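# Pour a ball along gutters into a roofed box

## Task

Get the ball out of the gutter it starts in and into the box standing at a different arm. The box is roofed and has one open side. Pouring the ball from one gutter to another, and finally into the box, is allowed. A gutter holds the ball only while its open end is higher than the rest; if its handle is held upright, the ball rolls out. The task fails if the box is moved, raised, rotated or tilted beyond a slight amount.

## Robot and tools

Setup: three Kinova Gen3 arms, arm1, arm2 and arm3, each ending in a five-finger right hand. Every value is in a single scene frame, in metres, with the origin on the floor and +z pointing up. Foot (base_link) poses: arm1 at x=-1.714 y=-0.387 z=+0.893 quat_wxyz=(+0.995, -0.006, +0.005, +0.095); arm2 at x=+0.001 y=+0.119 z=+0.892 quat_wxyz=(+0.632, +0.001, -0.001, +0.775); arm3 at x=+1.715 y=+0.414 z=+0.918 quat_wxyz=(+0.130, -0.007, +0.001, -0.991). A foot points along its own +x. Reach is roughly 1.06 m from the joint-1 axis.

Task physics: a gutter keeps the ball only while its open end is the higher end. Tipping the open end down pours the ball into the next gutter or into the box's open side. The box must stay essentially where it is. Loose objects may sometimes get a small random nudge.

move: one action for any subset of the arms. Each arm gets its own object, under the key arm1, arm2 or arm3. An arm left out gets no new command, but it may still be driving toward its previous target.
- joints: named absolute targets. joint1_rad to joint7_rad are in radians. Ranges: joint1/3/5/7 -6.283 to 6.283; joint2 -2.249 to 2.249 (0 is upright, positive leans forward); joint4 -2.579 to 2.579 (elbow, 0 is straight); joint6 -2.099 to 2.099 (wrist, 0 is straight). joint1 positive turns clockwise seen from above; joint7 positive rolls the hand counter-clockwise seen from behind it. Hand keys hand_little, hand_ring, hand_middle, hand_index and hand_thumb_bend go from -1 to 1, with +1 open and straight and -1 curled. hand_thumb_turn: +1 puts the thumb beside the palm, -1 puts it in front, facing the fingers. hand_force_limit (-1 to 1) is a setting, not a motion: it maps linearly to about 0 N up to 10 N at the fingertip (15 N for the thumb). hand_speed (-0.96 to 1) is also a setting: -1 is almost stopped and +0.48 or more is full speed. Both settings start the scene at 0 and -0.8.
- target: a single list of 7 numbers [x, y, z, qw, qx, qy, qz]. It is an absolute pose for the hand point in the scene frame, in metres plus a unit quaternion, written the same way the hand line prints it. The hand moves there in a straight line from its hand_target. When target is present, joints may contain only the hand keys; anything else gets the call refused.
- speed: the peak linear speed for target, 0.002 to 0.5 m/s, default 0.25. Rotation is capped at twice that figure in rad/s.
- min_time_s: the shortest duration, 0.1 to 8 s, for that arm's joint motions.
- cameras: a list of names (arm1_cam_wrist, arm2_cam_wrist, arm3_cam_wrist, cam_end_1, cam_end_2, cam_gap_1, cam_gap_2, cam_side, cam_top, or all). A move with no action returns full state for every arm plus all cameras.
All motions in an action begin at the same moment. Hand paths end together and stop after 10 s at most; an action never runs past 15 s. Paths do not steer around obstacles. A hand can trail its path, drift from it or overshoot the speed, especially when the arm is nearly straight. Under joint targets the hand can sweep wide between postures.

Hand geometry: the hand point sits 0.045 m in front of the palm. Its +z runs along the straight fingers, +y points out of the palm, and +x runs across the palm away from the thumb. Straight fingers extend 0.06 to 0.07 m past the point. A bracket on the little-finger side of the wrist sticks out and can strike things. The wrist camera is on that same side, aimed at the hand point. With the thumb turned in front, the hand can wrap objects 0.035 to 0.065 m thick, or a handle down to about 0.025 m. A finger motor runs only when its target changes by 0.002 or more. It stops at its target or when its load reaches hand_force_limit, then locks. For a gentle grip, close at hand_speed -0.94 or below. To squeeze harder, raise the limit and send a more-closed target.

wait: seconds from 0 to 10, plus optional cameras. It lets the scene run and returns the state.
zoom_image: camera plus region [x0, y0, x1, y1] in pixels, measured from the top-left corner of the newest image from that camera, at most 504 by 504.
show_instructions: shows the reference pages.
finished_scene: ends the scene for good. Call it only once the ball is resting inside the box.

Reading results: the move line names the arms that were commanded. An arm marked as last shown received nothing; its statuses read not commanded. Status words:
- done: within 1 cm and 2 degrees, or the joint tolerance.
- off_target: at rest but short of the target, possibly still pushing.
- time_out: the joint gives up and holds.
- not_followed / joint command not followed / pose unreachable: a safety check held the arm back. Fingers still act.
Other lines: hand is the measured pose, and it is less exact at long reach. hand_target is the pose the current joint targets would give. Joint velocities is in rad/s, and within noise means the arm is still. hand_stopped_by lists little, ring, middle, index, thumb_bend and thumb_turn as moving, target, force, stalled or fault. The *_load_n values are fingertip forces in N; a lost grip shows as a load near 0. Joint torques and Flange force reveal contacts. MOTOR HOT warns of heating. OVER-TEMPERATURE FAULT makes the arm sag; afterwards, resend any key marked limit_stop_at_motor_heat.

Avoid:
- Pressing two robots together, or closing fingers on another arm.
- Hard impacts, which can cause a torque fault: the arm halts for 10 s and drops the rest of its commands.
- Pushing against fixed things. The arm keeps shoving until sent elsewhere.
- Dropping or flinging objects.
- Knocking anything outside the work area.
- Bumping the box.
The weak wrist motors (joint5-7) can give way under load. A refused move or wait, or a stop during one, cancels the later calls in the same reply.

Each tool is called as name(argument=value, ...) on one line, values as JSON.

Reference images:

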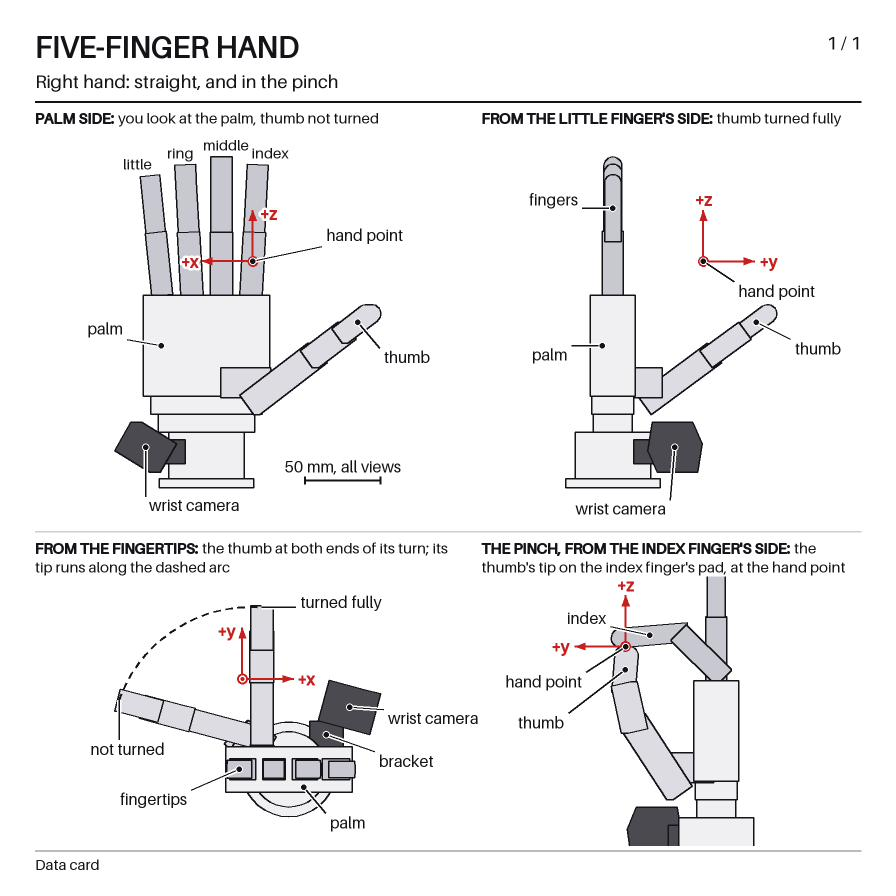

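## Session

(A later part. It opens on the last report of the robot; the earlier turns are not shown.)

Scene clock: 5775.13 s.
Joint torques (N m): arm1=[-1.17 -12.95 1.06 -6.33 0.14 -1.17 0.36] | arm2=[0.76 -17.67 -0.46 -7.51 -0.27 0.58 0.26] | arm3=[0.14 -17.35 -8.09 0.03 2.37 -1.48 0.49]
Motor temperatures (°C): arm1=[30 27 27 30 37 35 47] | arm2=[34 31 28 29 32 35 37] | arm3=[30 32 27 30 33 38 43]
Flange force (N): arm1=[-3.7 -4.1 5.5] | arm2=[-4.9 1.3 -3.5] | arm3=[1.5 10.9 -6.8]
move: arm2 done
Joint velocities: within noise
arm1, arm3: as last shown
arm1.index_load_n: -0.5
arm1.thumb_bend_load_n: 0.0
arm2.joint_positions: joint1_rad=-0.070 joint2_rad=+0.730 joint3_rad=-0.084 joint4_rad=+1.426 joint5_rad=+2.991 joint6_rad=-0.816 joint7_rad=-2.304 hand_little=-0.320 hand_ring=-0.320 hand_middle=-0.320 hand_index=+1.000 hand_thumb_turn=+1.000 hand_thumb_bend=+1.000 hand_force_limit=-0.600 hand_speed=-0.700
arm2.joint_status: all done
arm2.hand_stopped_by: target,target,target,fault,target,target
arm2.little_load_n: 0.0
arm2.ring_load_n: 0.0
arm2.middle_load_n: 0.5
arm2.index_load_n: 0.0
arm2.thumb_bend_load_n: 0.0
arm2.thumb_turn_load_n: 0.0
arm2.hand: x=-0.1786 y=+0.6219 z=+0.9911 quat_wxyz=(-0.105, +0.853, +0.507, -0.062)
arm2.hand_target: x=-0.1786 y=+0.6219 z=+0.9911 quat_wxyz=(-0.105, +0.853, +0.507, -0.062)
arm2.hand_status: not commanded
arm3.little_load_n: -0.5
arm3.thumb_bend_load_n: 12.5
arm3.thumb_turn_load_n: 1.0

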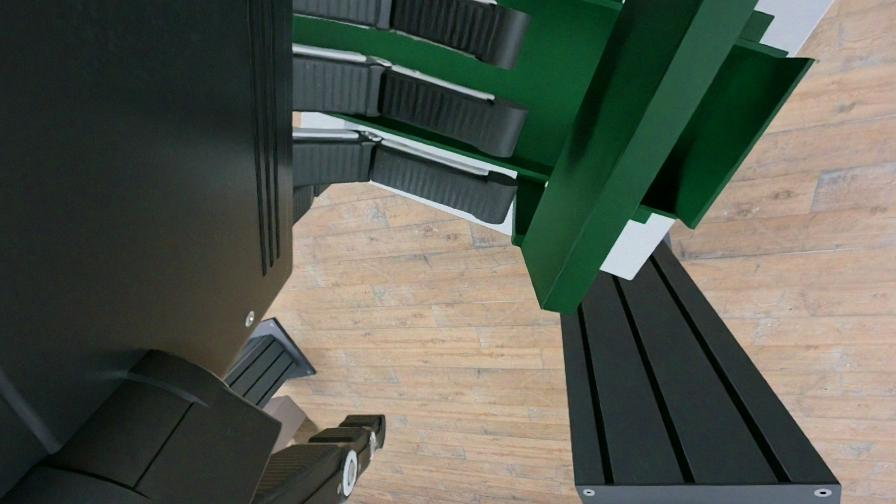

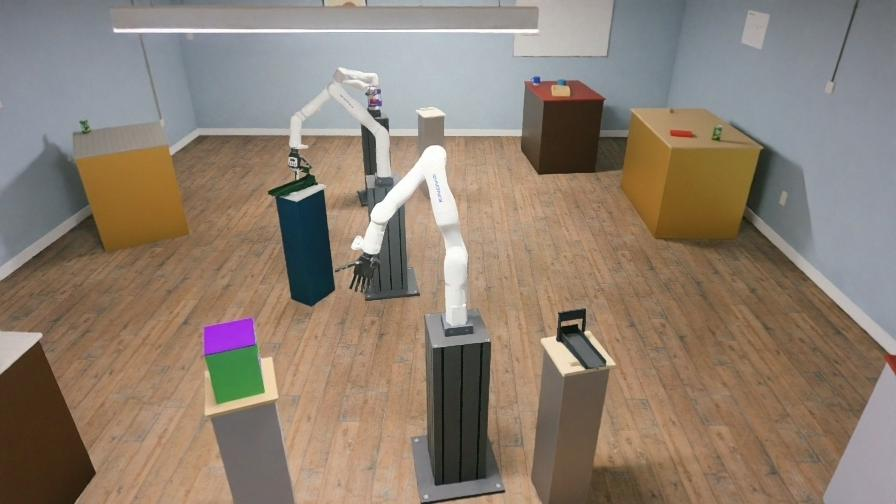

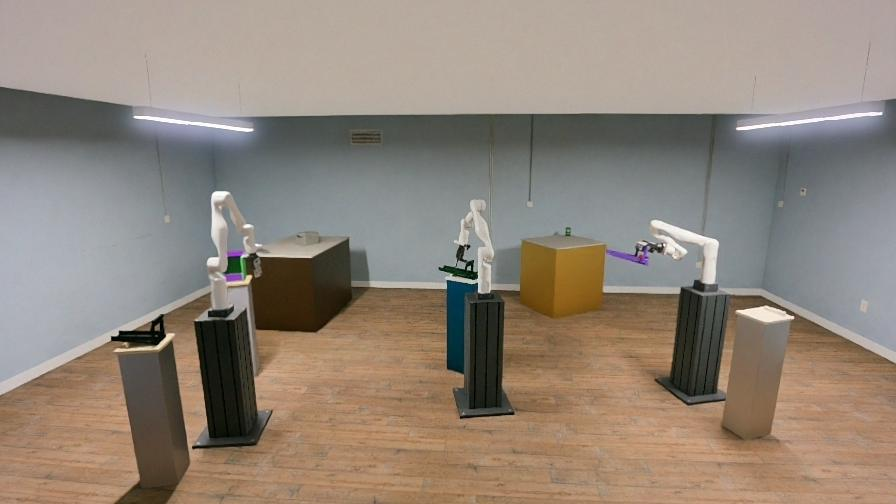

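move(arm2={"joints": {"hand_middle": -0.2, "hand_ring": -0.2, "hand_little": -0.2}})

move(arm2={"target": [-0.1853, 0.6279, 0.9557, -0.10474, 0.85301, 0.50748, -0.0623], "speed": 0.05}, cameras=["arm2_cam_wrist","cam_end_1","cam_side"])

zoom_image(camera="arm2_cam_wrist", region=[290, 0, 690, 380])

zoom_image(camera="cam_side", region=[440, 230, 490, 280])

zoom_image(camera="cam_end_1", region=[265, 140, 325, 200])

Scene clock: 6014.30 s.
Joint torques (N m): arm1=[-1.12 -12.96 1.08 -6.29 0.17 -1.19 0.39] | arm2=[0.74 -17.66 -0.54 -7.44 -0.27 0.56 0.31] | arm3=[0.14 -17.38 -8.07 0.02 2.4 -1.51 0.52]
Motor temperatures (°C): arm1=[30 27 27 30 37 35 47] | arm2=[34 31 28 29 32 35 37] | arm3=[30 32 27 30 33 38 43]
Flange force (N): arm1=[-3.9 -3.8 5.5] | arm2=[-4.8 1.1 -3.5] | arm3=[1.5 10.8 -6.6]
move: arm2 done
Joint velocities: within noise
arm1, arm3: as last shown
arm1.index_load_n: 0.0
arm2.joint_positions: joint1_rad=-0.070 joint2_rad=+0.730 joint3_rad=-0.084 joint4_rad=+1.426 joint5_rad=+2.991 joint6_rad=-0.816 joint7_rad=-2.304 hand_little=-0.200 hand_ring=-0.200 hand_middle=-0.200 hand_index=+1.000 hand_thumb_turn=+1.000 hand_thumb_bend=+1.000 hand_force_limit=-0.600 hand_speed=-0.700
arm2.joint_status: all done
arm2.hand_stopped_by: target,target,target,fault,target,target
arm2.little_load_n: 0.0
arm2.ring_load_n: 0.5
arm2.middle_load_n: 0.0
arm2.index_load_n: 0.0
arm2.thumb_bend_load_n: 0.0
arm2.thumb_turn_load_n: 0.0
arm2.hand: x=-0.1786 y=+0.6219 z=+0.9911 quat_wxyz=(-0.105, +0.853, +0.507, -0.062)
arm2.hand_target: x=-0.1786 y=+0.6219 z=+0.9911 quat_wxyz=(-0.105, +0.853, +0.507, -0.062)
arm2.hand_status: not commanded
arm3.little_load_n: 0.0
arm3.thumb_turn_load_n: 0.5
pictures: none

Scene clock: 6015.53 s.
Joint torques (N m): arm1=[-1.1 -12.9 1.11 -6.31 0.13 -1.15 0.4] | arm2=[0.65 -18.21 -0.64 -7.08 -0.24 0.52 0.28] | arm3=[0.21 -17.36 -8.12 0.07 2.4 -1.47 0.47]
Motor temperatures (°C): arm1=[30 27 27 30 37 35 47] | arm2=[34 31 28 29 32 35 37] | arm3=[30 32 27 30 33 38 43]
Flange force (N): arm1=[-3.6 -3.6 5.5] | arm2=[-4.4 1.0 -3.8] | arm3=[1.1 11.0 -6.8]
move: arm2 done
Joint velocities: within noise
arm1, arm3: as last shown
arm2.joint_positions: joint1_rad=-0.077 joint2_rad=+0.794 joint3_rad=-0.086 joint4_rad=+1.428 joint5_rad=+2.990 joint6_rad=-0.749 joint7_rad=-2.301 hand_little=-0.200 hand_ring=-0.200 hand_middle=-0.200 hand_index=+1.000 hand_thumb_turn=+1.000 hand_thumb_bend=+1.000 hand_force_limit=-0.600 hand_speed=-0.700
arm2.joint_status: not commanded
arm2.hand_stopped_by: target,target,target,fault,target,target
arm2.little_load_n: 0.0
arm2.ring_load_n: 0.0
arm2.middle_load_n: 0.0
arm2.index_load_n: 0.0
arm2.thumb_bend_load_n: 0.0
arm2.thumb_turn_load_n: 0.0
arm2.hand: x=-0.1853 y=+0.6279 z=+0.9557 quat_wxyz=(-0.105, +0.853, +0.507, -0.062)
arm2.hand_target: x=-0.1853 y=+0.6279 z=+0.9557 quat_wxyz=(-0.105, +0.853, +0.507, -0.062)
arm2.hand_status: done (0.000 m and 0.0 deg from the pose sent, 0.037 m and 0.0 deg at the start)
arm3.ring_load_n: 0.5
arm3.thumb_bend_load_n: 13.0
arm3.thumb_turn_load_n: 1.0

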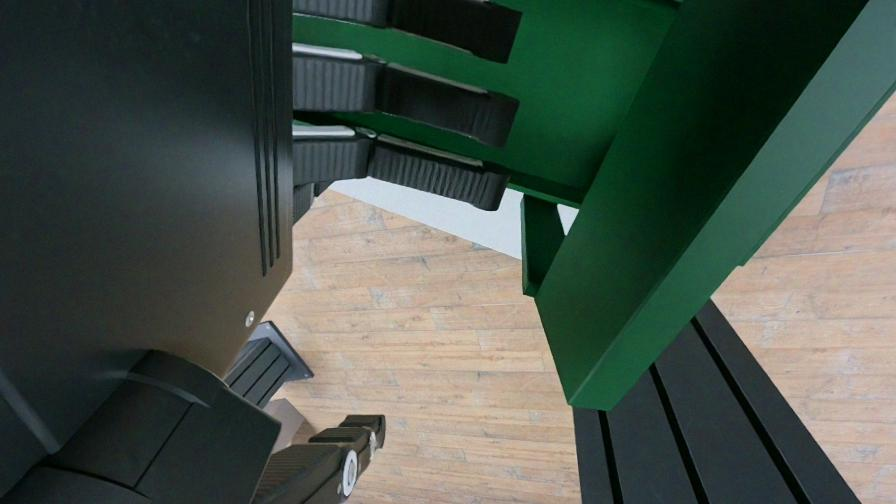

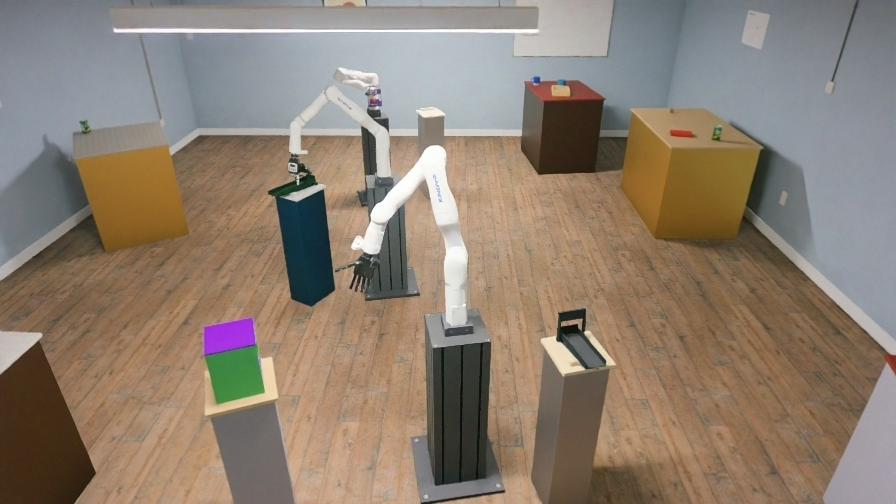

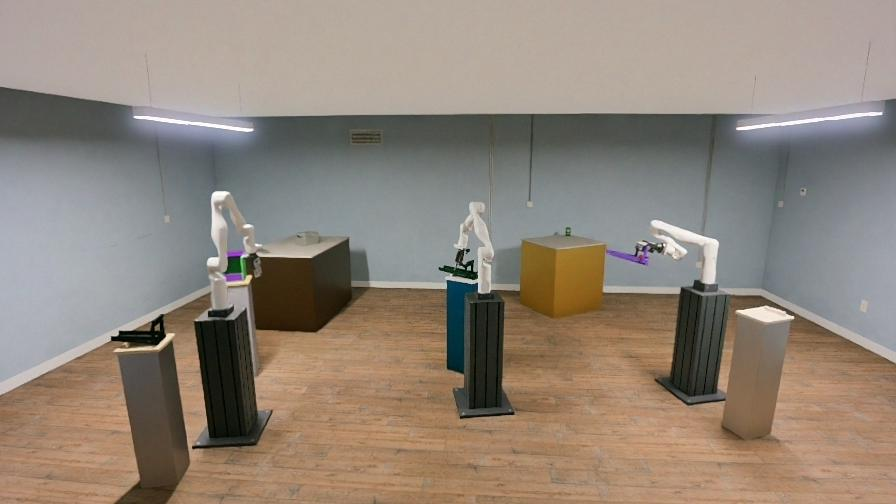

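Scaled by 1.260 from the camera's image (finer frame: 1280x720).

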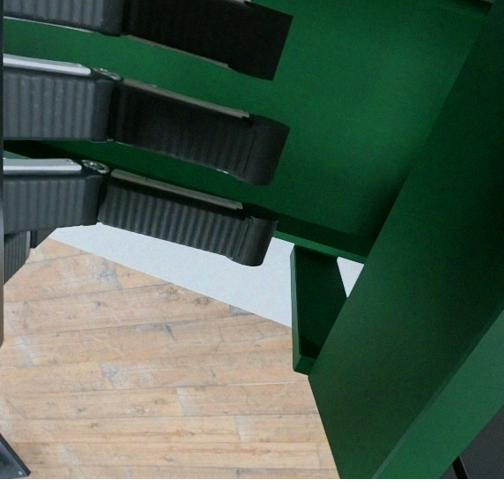

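Scaled by 10.080 from the camera's image (finer frame: 1280x720).

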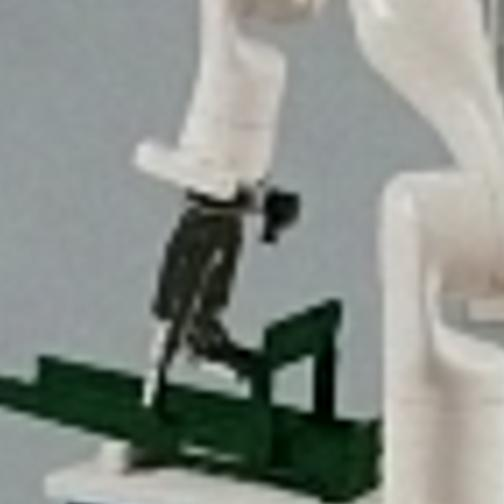

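Scaled by 8.400 from the camera's image (finer frame: 1280x720).

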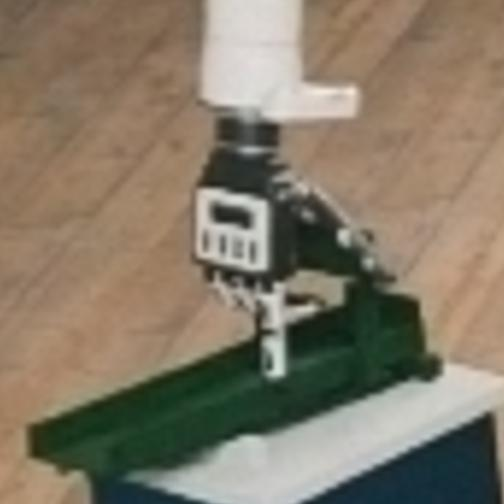

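move(arm2={"target": [-0.1436, 0.6053, 0.9439, -0.10474, 0.85301, 0.50748, -0.0623], "speed": 0.04}, cameras=["arm2_cam_wrist"])

move(arm2={"target": [-0.1282, 0.5969, 0.9395, -0.10474, 0.85301, 0.50748, -0.0623], "speed": 0.03}, cameras=["arm2_cam_wrist","cam_end_1","cam_side"])

zoom_image(camera="cam_side", region=[440, 230, 490, 280])

zoom_image(camera="cam_end_1", region=[265, 140, 325, 200])

Scene clock: 6046.27 s.
Joint torques (N m): arm1=[-1.15 -12.95 1.1 -6.31 0.13 -1.16 0.41] | arm2=[0.67 -17.14 -0.73 -6.57 -0.2 0.52 0.32] | arm3=[0.18 -17.42 -8.08 0.02 2.42 -1.49 0.5]
Motor temperatures (°C): arm1=[30 27 27 30 37 35 47] | arm2=[34 31 28 29 32 35 37] | arm3=[30 32 27 30 33 38 43]
Flange force (N): arm1=[-3.7 -3.7 5.6] | arm2=[-4.3 0.1 -4.0] | arm3=[1.2 10.9 -6.7]
move: arm2 done
Joint velocities: within noise
arm1, arm3: as last shown
arm2.joint_positions: joint1_rad=+0.005 joint2_rad=+0.754 joint3_rad=-0.113 joint4_rad=+1.567 joint5_rad=+2.982 joint6_rad=-0.662 joint7_rad=-2.223 hand_little=-0.200 hand_ring=-0.200 hand_middle=-0.200 hand_index=+1.000 hand_thumb_turn=+1.000 hand_thumb_bend=+1.000 hand_force_limit=-0.600 hand_speed=-0.700
arm2.joint_status: not commanded
arm2.hand_stopped_by: target,target,target,fault,target,target
arm2.little_load_n: 0.0
arm2.ring_load_n: 0.0
arm2.middle_load_n: 0.0
arm2.index_load_n: 0.0
arm2.thumb_bend_load_n: 0.0
arm2.thumb_turn_load_n: 0.0
arm2.hand: x=-0.1436 y=+0.6053 z=+0.9439 quat_wxyz=(-0.105, +0.853, +0.507, -0.062)
arm2.hand_target: x=-0.1436 y=+0.6053 z=+0.9439 quat_wxyz=(-0.105, +0.853, +0.507, -0.062)
arm2.hand_status: done (0.000 m and 0.0 deg from the pose sent, 0.049 m and 0.0 deg at the start)
arm3.ring_load_n: 0.0

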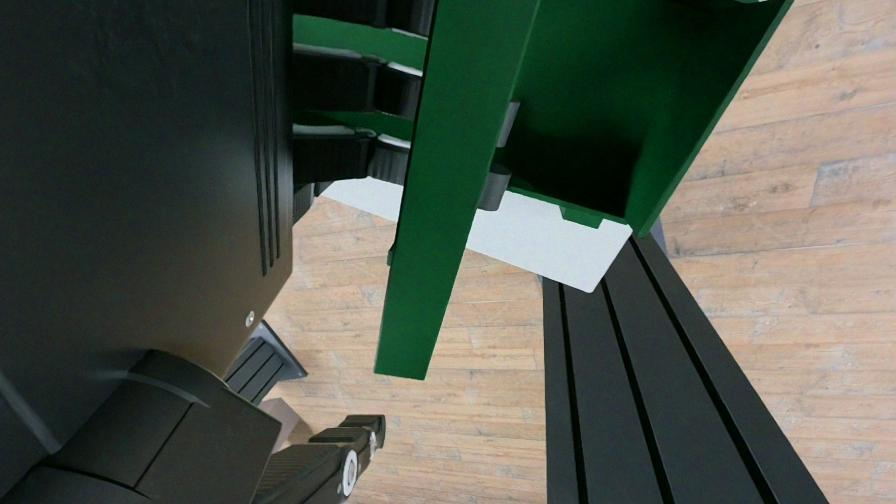

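Scene clock: 6047.37 s.
Joint torques (N m): arm1=[-1.1 -12.91 1.14 -6.31 0.14 -1.18 0.4] | arm2=[0.66 -16.71 -0.77 -6.42 -0.24 0.45 0.32] | arm3=[0.09 -17.41 -8.12 0.02 2.41 -1.49 0.52]
Motor temperatures (°C): arm1=[30 27 27 30 37 35 47] | arm2=[34 31 28 29 32 35 37] | arm3=[30 32 27 30 33 38 43]
Flange force (N): arm1=[-3.7 -3.6 5.4] | arm2=[-4.5 0.1 -4.1] | arm3=[1.7 11.0 -6.7]
move: arm2 done
Joint velocities: within noise
arm1, arm3: as last shown
arm2.joint_positions: joint1_rad=+0.038 joint2_rad=+0.742 joint3_rad=-0.123 joint4_rad=+1.613 joint5_rad=+2.979 joint6_rad=-0.632 joint7_rad=-2.193 hand_little=-0.200 hand_ring=-0.200 hand_middle=-0.200 hand_index=+1.000 hand_thumb_turn=+1.000 hand_thumb_bend=+1.000 hand_force_limit=-0.600 hand_speed=-0.700
arm2.joint_status: not commanded
arm2.hand_stopped_by: target,target,target,fault,target,target
arm2.little_load_n: 0.0
arm2.ring_load_n: 0.0
arm2.middle_load_n: 0.0
arm2.index_load_n: 0.0
arm2.thumb_bend_load_n: 0.0
arm2.thumb_turn_load_n: 0.0
arm2.hand: x=-0.1282 y=+0.5969 z=+0.9395 quat_wxyz=(-0.105, +0.853, +0.507, -0.062)
arm2.hand_target: x=-0.1282 y=+0.5969 z=+0.9395 quat_wxyz=(-0.105, +0.853, +0.507, -0.062)
arm2.hand_status: done (0.000 m and 0.0 deg from the pose sent, 0.018 m and 0.0 deg at the start)

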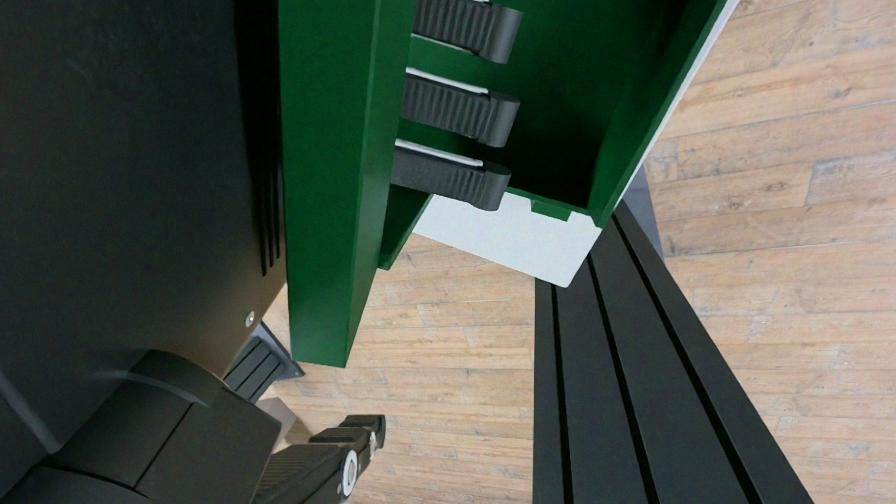

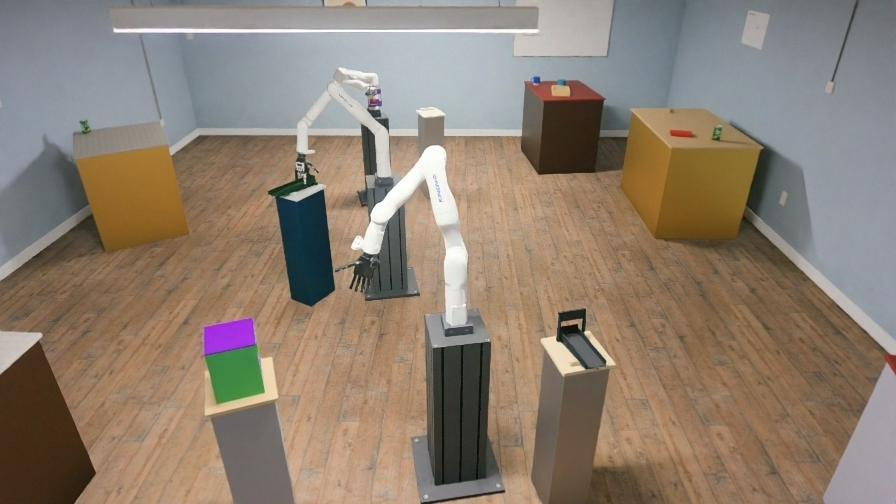

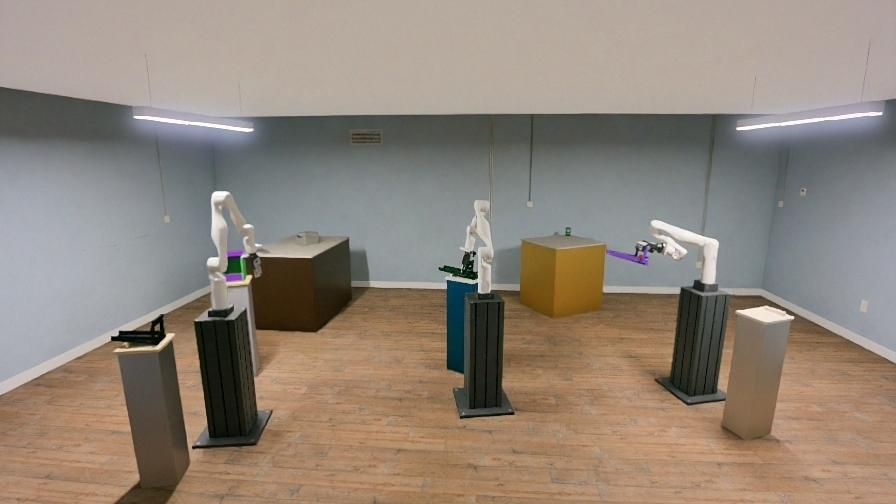

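Scaled by 10.080 from the camera's image (finer frame: 1280x720).

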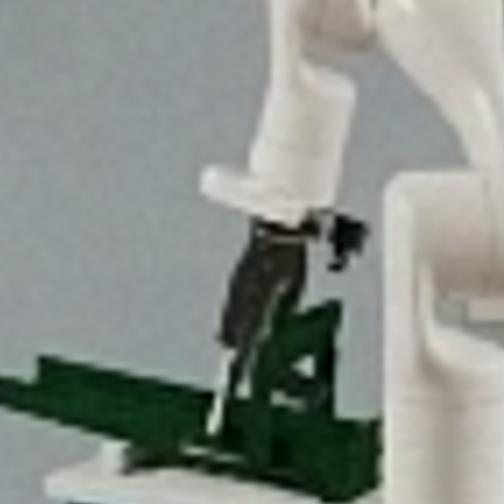

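Scaled by 8.400 from the camera's image (finer frame: 1280x720).

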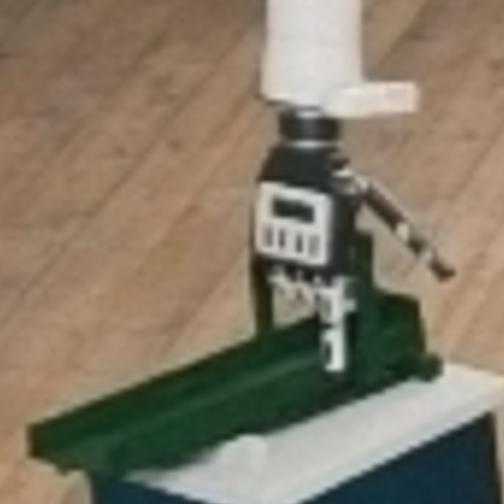

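move(arm2={"target": [-0.1293, 0.5975, 0.9346, -0.10474, 0.85301, 0.50748, -0.0623], "speed": 0.03})

move(arm2={"joints": {"hand_middle": -0.6, "hand_ring": -0.6, "hand_little": -0.6, "hand_force_limit": -0.5, "hand_speed": -0.85}}, cameras=["arm2_cam_wrist"])

Scene clock: 6057.00 s.
Joint torques (N m): arm1=[-1.1 -12.93 1.07 -6.36 0.12 -1.19 0.39] | arm2=[0.7 -16.79 -0.69 -6.28 -0.24 0.49 0.26] | arm3=[0.09 -17.42 -8.1 -0.03 2.39 -1.5 0.5]
Motor temperatures (°C): arm1=[30 27 27 30 37 35 47] | arm2=[34 31 28 29 32 35 37] | arm3=[30 32 27 30 33 38 43]
Flange force (N): arm1=[-3.6 -3.5 5.5] | arm2=[-4.2 -0.1 -4.2] | arm3=[1.6 10.9 -6.9]
move: arm2 done
Joint velocities: within noise
arm1, arm3: as last shown
arm2.joint_positions: joint1_rad=+0.036 joint2_rad=+0.752 joint3_rad=-0.124 joint4_rad=+1.613 joint5_rad=+2.979 joint6_rad=-0.622 joint7_rad=-2.193 hand_little=-0.200 hand_ring=-0.200 hand_middle=-0.200 hand_index=+1.000 hand_thumb_turn=+1.000 hand_thumb_bend=+1.000 hand_force_limit=-0.600 hand_speed=-0.700
arm2.joint_status: not commanded
arm2.hand_stopped_by: target,target,target,fault,target,target
arm2.little_load_n: 0.0
arm2.ring_load_n: 0.0
arm2.middle_load_n: 0.0
arm2.index_load_n: 0.0
arm2.thumb_bend_load_n: 0.0
arm2.thumb_turn_load_n: 0.0
arm2.hand: x=-0.1293 y=+0.5975 z=+0.9346 quat_wxyz=(-0.105, +0.853, +0.507, -0.062)
arm2.hand_target: x=-0.1293 y=+0.5975 z=+0.9346 quat_wxyz=(-0.105, +0.853, +0.507, -0.062)
arm2.hand_status: done (0.000 m and 0.0 deg from the pose sent, 0.005 m and 0.0 deg at the start)
arm3.thumb_bend_load_n: 12.5
pictures: none

Scene clock: 6058.43 s.
Joint torques (N m): arm1=[-1.13 -12.95 1.06 -6.25 0.16 -1.17 0.36] | arm2=[0.68 -16.82 -0.75 -6.43 -0.22 0.49 0.31] | arm3=[0.14 -17.43 -8.09 0.03 2.42 -1.5 0.5]
Motor temperatures (°C): arm1=[30 27 27 30 37 35 47] | arm2=[34 31 28 29 32 35 37] | arm3=[30 32 27 30 33 38 43]
Flange force (N): arm1=[-3.9 -3.9 5.5] | arm2=[-4.6 0.2 -4.1] | arm3=[1.4 11.0 -6.7]
move: arm2 done
Joint velocities: within noise
arm1, arm3: as last shown
arm2.joint_positions: joint1_rad=+0.036 joint2_rad=+0.752 joint3_rad=-0.124 joint4_rad=+1.613 joint5_rad=+2.979 joint6_rad=-0.622 joint7_rad=-2.193 hand_little=-0.600 hand_ring=-0.600 hand_middle=-0.600 hand_index=+1.000 hand_thumb_turn=+1.000 hand_thumb_bend=+1.000 hand_force_limit=-0.500 hand_speed=-0.850
arm2.joint_status: all done
arm2.hand_stopped_by: target,target,target,fault,target,target
arm2.little_load_n: 0.0
arm2.ring_load_n: 0.0
arm2.middle_load_n: 0.0
arm2.index_load_n: 0.0
arm2.thumb_bend_load_n: 0.0
arm2.thumb_turn_load_n: 0.0
arm2.hand: x=-0.1293 y=+0.5975 z=+0.9346 quat_wxyz=(-0.105, +0.853, +0.507, -0.062)
arm2.hand_target: x=-0.1293 y=+0.5975 z=+0.9346 quat_wxyz=(-0.105, +0.853, +0.507, -0.062)
arm2.hand_status: not commanded
arm3.ring_load_n: -0.5
arm3.thumb_bend_load_n: 13.0

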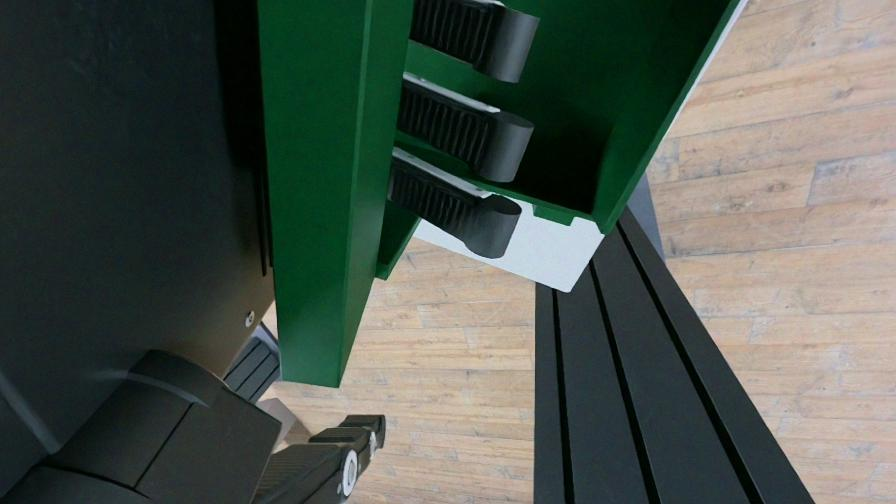

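move(arm2={"target": [-0.1297, 0.5977, 0.9327, -0.10474, 0.85301, 0.50748, -0.0623], "speed": 0.03})

move(arm2={"joints": {"hand_middle": -1.0, "hand_ring": -1.0, "hand_little": -1.0, "hand_force_limit": -0.4, "hand_speed": -0.9}}, cameras=["arm2_cam_wrist", "cam_side", "cam_end_1"])

zoom_image(camera="cam_side", region=[440, 230, 490, 280])

Scene clock: 6075.37 s.
Joint torques (N m): arm1=[-1.14 -13 1.09 -6.32 0.13 -1.2 0.38] | arm2=[0.7 -16.93 -0.86 -6.23 -0.22 0.48 0.3] | arm3=[0.2 -17.39 -8.09 0.01 2.43 -1.47 0.51]
Motor temperatures (°C): arm1=[30 27 27 30 37 35 47] | arm2=[34 31 28 29 32 35 37] | arm3=[30 32 27 30 33 38 43]
Flange force (N): arm1=[-3.8 -3.8 5.6] | arm2=[-4.0 -0.4 -4.0] | arm3=[1.1 10.8 -6.8]
move: arm2 done
Joint velocities: within noise
arm1.joint_positions: joint1_rad=-1.300 joint2_rad=+0.200 joint3_rad=+0.000 joint4_rad=+2.182 joint5_rad=+0.000 joint6_rad=+0.427 joint7_rad=-1.571 hand_little=+1.000 hand_ring=+1.000 hand_middle=+1.000 hand_index=+1.000 hand_thumb_turn=+1.000 hand_thumb_bend=+1.000 hand_force_limit=+0.000 hand_speed=-0.800
arm1.joint_status: not commanded
arm1.hand_stopped_by: target,target,target,target,target,target
arm1.little_load_n: 0.0
arm1.ring_load_n: 0.0
arm1.middle_load_n: 0.0
arm1.index_load_n: 0.0
arm1.thumb_bend_load_n: 0.0
arm1.thumb_turn_load_n: 0.0
arm1.hand: x=-1.7128 y=+0.0512 z=+1.0622 quat_wxyz=(-0.114, +0.669, -0.726, -0.111)
arm1.hand_target: x=-1.7128 y=+0.0512 z=+1.0622 quat_wxyz=(-0.114, +0.669, -0.726, -0.111)
arm1.hand_status: not commanded
arm2.joint_positions: joint1_rad=+0.036 joint2_rad=+0.755 joint3_rad=-0.124 joint4_rad=+1.614 joint5_rad=+2.979 joint6_rad=-0.619 joint7_rad=-2.193 hand_little=-0.600 hand_ring=-0.600 hand_middle=-0.600 hand_index=+1.000 hand_thumb_turn=+1.000 hand_thumb_bend=+1.000 hand_force_limit=-0.500 hand_speed=-0.850
arm2.joint_status: not commanded
arm2.hand_stopped_by: target,target,target,fault,target,target
arm2.little_load_n: 0.0
arm2.ring_load_n: 0.0
arm2.middle_load_n: 0.0
arm2.index_load_n: 0.0
arm2.thumb_bend_load_n: 0.0
arm2.thumb_turn_load_n: 0.0
arm2.hand: x=-0.1297 y=+0.5977 z=+0.9327 quat_wxyz=(-0.105, +0.853, +0.507, -0.062)
arm2.hand_target: x=-0.1297 y=+0.5977 z=+0.9327 quat_wxyz=(-0.105, +0.853, +0.507, -0.062)
arm2.hand_status: done (0.000 m and 0.0 deg from the pose sent, 0.002 m and 0.0 deg at the start)
arm3.joint_positions: joint1_rad=+0.808 joint2_rad=+1.336 joint3_rad=-1.023 joint4_rad=+2.480 joint5_rad=+0.470 joint6_rad=-1.893 joint7_rad=+1.109 hand_little=+0.000 hand_ring=-0.060 hand_middle=-0.099 hand_index=-0.099 hand_thumb_turn=-1.000 hand_thumb_bend=+0.066 hand_force_limit=+0.400 hand_speed=-0.940
arm3.joint_status: not commanded
arm3.hand_stopped_by: target,target,target,target,force,target
arm3.little_load_n: 0.0
arm3.ring_load_n: 0.0
arm3.middle_load_n: 0.5
arm3.index_load_n: 1.0
arm3.thumb_bend_load_n: 12.5
arm3.thumb_turn_load_n: 1.0
arm3.hand: x=+1.1610 y=+0.3040 z=+1.1800 quat_wxyz=(+0.521, -0.379, -0.450, +0.619)
arm3.hand_target: x=+1.1610 y=+0.3040 z=+1.1800 quat_wxyz=(+0.521, -0.379, -0.450, +0.619)
arm3.hand_status: not commanded
pictures: none

Scene clock: 6077.30 s.
Joint torques (N m): arm1=[-1.12 -12.91 1.12 -6.3 0.16 -1.19 0.37] | arm2=[0.61 -17.68 -0.88 -6.79 -0.22 0.64 0.3] | arm3=[0.14 -17.43 -8.07 0 2.39 -1.5 0.52]
Motor temperatures (°C): arm1=[30 27 27 30 37 35 47] | arm2=[34 31 28 29 32 35 37] | arm3=[30 32 27 30 33 37 43]
Flange force (N): arm1=[-3.8 -3.9 5.3] | arm2=[-4.3 0.5 -2.9] | arm3=[1.4 11.0 -6.8]
move: arm2 done
Joint velocities: within noise
arm1, arm3: as last shown
arm1.thumb_bend_load_n: -0.5
arm2.joint_positions: joint1_rad=+0.036 joint2_rad=+0.755 joint3_rad=-0.124 joint4_rad=+1.614 joint5_rad=+2.979 joint6_rad=-0.619 joint7_rad=-2.193 hand_little=-1.000 hand_ring=-1.000 hand_middle=-1.000 hand_index=+1.000 hand_thumb_turn=+1.000 hand_thumb_bend=+1.000 hand_force_limit=-0.400 hand_speed=-0.900
arm2.joint_status: all done
arm2.hand_stopped_by: target,target,target,fault,target,target
arm2.little_load_n: 0.0
arm2.ring_load_n: 0.5
arm2.middle_load_n: 0.5
arm2.index_load_n: 0.0
arm2.thumb_bend_load_n: 0.0
arm2.thumb_turn_load_n: 0.0
arm2.hand: x=-0.1297 y=+0.5977 z=+0.9327 quat_wxyz=(-0.105, +0.853, +0.507, -0.062)
arm2.hand_target: x=-0.1297 y=+0.5977 z=+0.9327 quat_wxyz=(-0.105, +0.853, +0.507, -0.062)
arm2.hand_status: not commanded
arm3.thumb_bend_load_n: 13.0
pictures: arm2_cam_wrist, cam_end_1, cam_side

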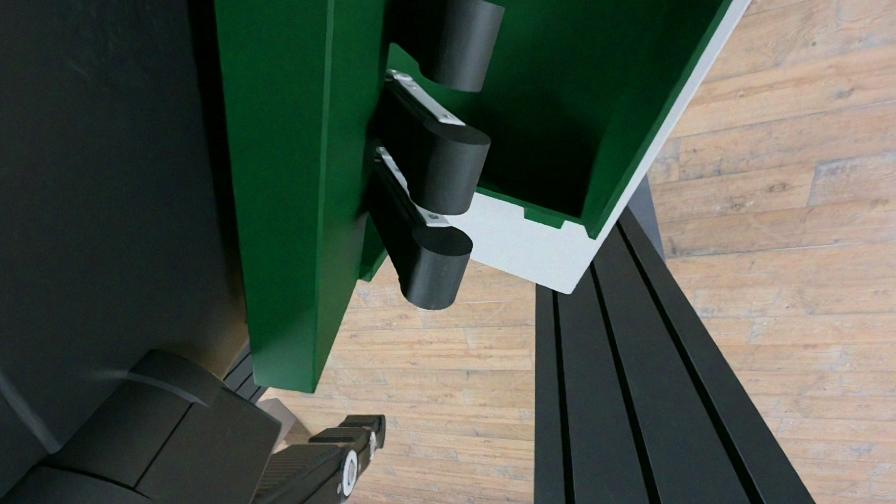

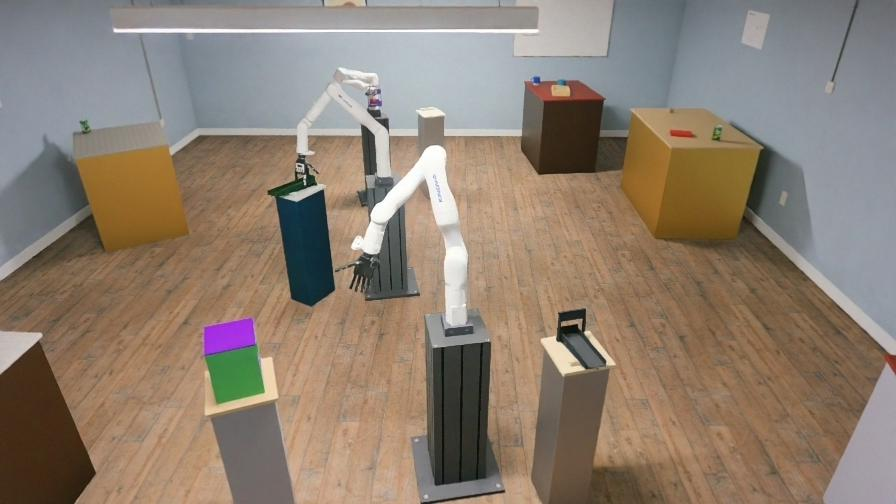

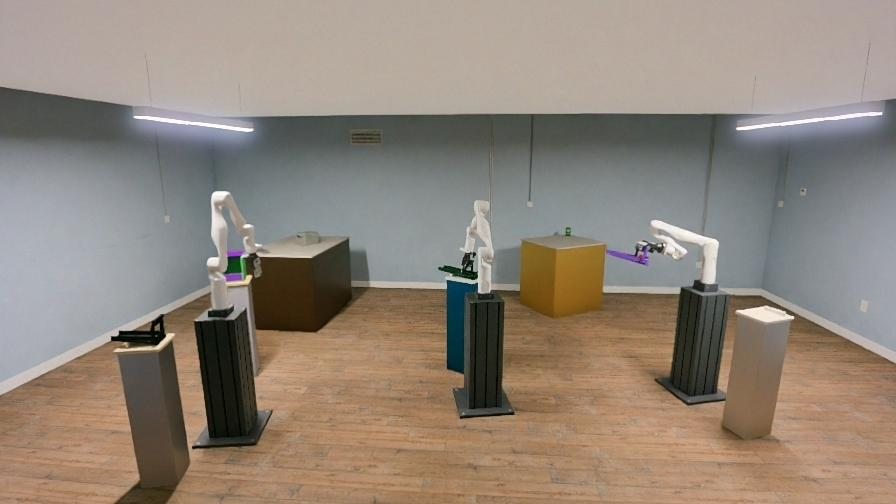

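Scaled by 10.080 from the camera's image (finer frame: 1280x720).

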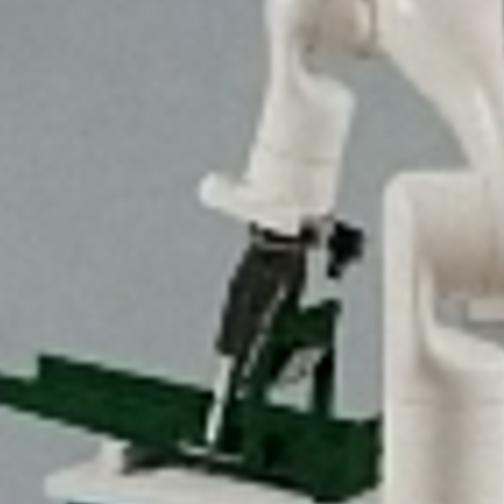

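move(arm2={"target": [-0.1297, 0.5977, 0.9527, -0.10474, 0.85301, 0.50748, -0.0623], "speed": 0.04}, cameras=["arm2_cam_wrist", "cam_side", "cam_end_1"])

zoom_image(camera="cam_side", region=[430, 230, 490, 290])

zoom_image(camera="cam_end_1", region=[265, 140, 325, 200])

Scene clock: 6093.43 s.
Joint torques (N m): arm1=[-1.07 -12.9 1.07 -6.27 0.17 -1.15 0.36] | arm2=[0.73 -18.05 -0.69 -7.23 -0.32 0.67 0.32] | arm3=[0.16 -17.44 -8.08 0.04 2.4 -1.49 0.5]
Motor temperatures (°C): arm1=[30 27 27 30 37 35 47] | arm2=[34 31 28 29 32 35 37] | arm3=[30 32 27 30 33 37 43]
Flange force (N): arm1=[-3.8 -3.8 5.4] | arm2=[-4.3 0.4 -1.6] | arm3=[1.3 11.1 -6.8]
move: arm2 done
Joint velocities: within noise
arm1, arm3: as last shown
arm1.thumb_bend_load_n: 0.0
arm2.joint_positions: joint1_rad=+0.033 joint2_rad=+0.722 joint3_rad=-0.120 joint4_rad=+1.600 joint5_rad=+2.980 joint6_rad=-0.665 joint7_rad=-2.202 hand_little=-1.000 hand_ring=-1.000 hand_middle=-1.000 hand_index=+1.000 hand_thumb_turn=+1.000 hand_thumb_bend=+1.000 hand_force_limit=-0.400 hand_speed=-0.900
arm2.joint_status: not commanded
arm2.hand_stopped_by: target,target,target,fault,target,target
arm2.little_load_n: 0.5
arm2.ring_load_n: 0.5
arm2.middle_load_n: 0.5
arm2.index_load_n: 0.0
arm2.thumb_bend_load_n: 0.0
arm2.thumb_turn_load_n: 0.0
arm2.hand: x=-0.1297 y=+0.5977 z=+0.9527 quat_wxyz=(-0.105, +0.853, +0.507, -0.062)
arm2.hand_target: x=-0.1297 y=+0.5977 z=+0.9527 quat_wxyz=(-0.105, +0.853, +0.507, -0.062)
arm2.hand_status: done (0.000 m and 0.0 deg from the pose sent, 0.020 m and 0.0 deg at the start)
arm3.thumb_turn_load_n: 1.5
pictures: arm2_cam_wrist, cam_end_1, cam_side

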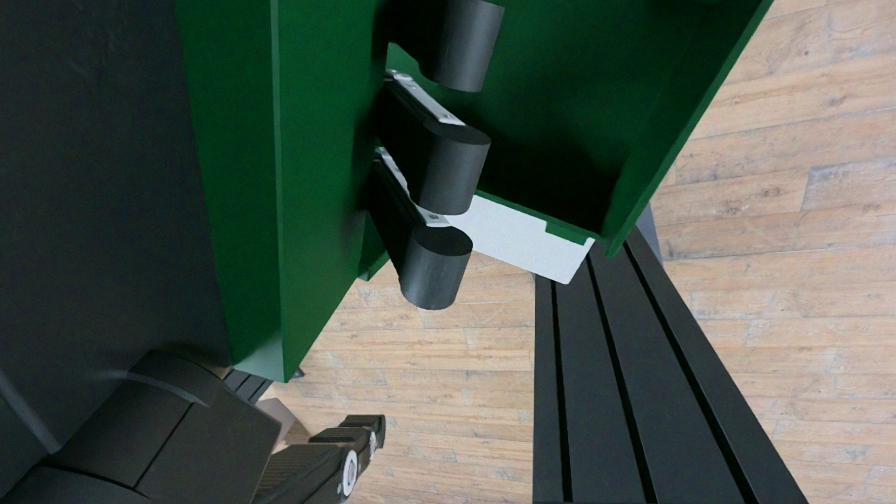

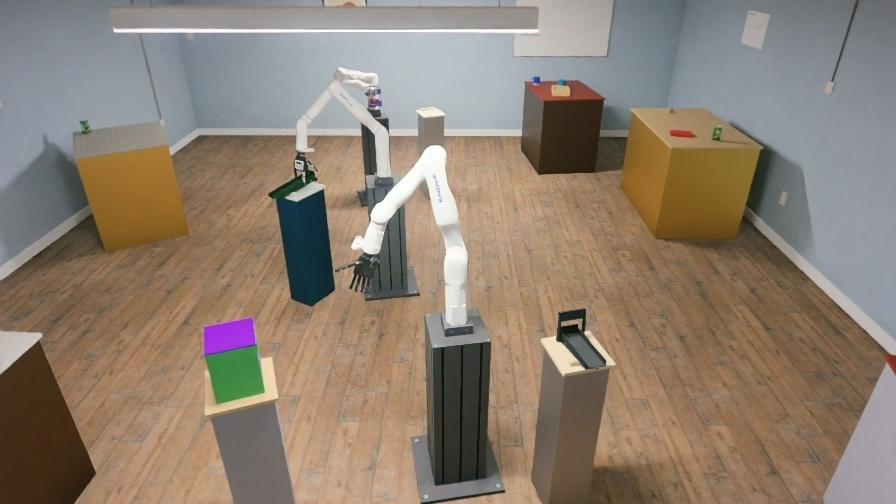

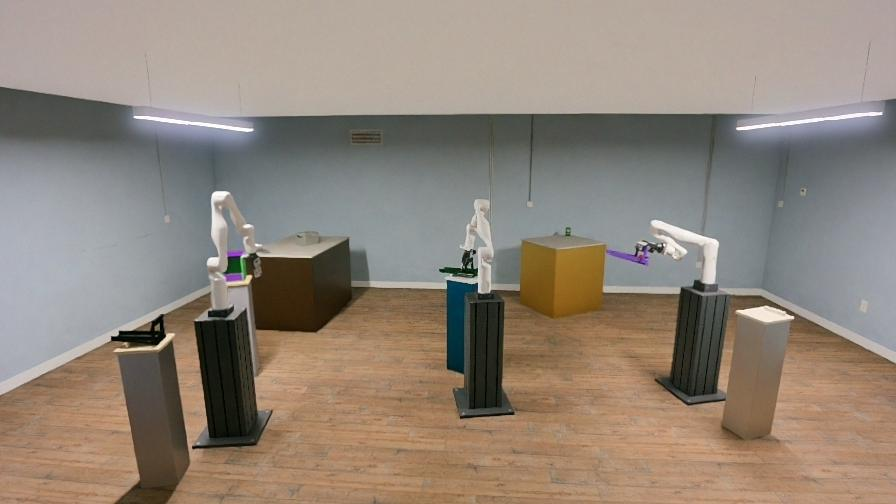

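Scaled by 8.400 from the camera's image (finer frame: 1280x720).

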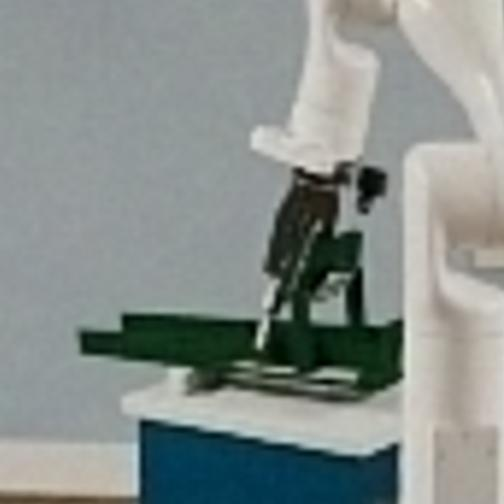

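Scaled by 8.400 from the camera's image (finer frame: 1280x720).

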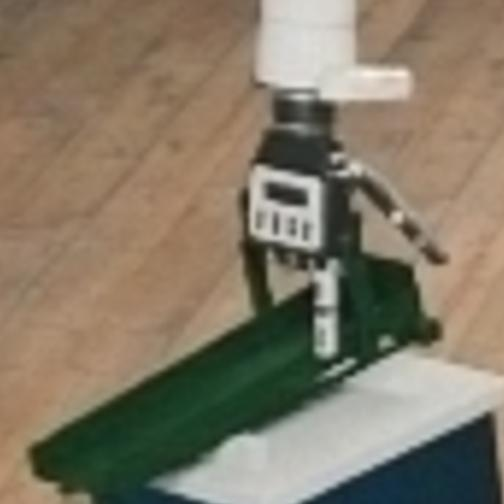

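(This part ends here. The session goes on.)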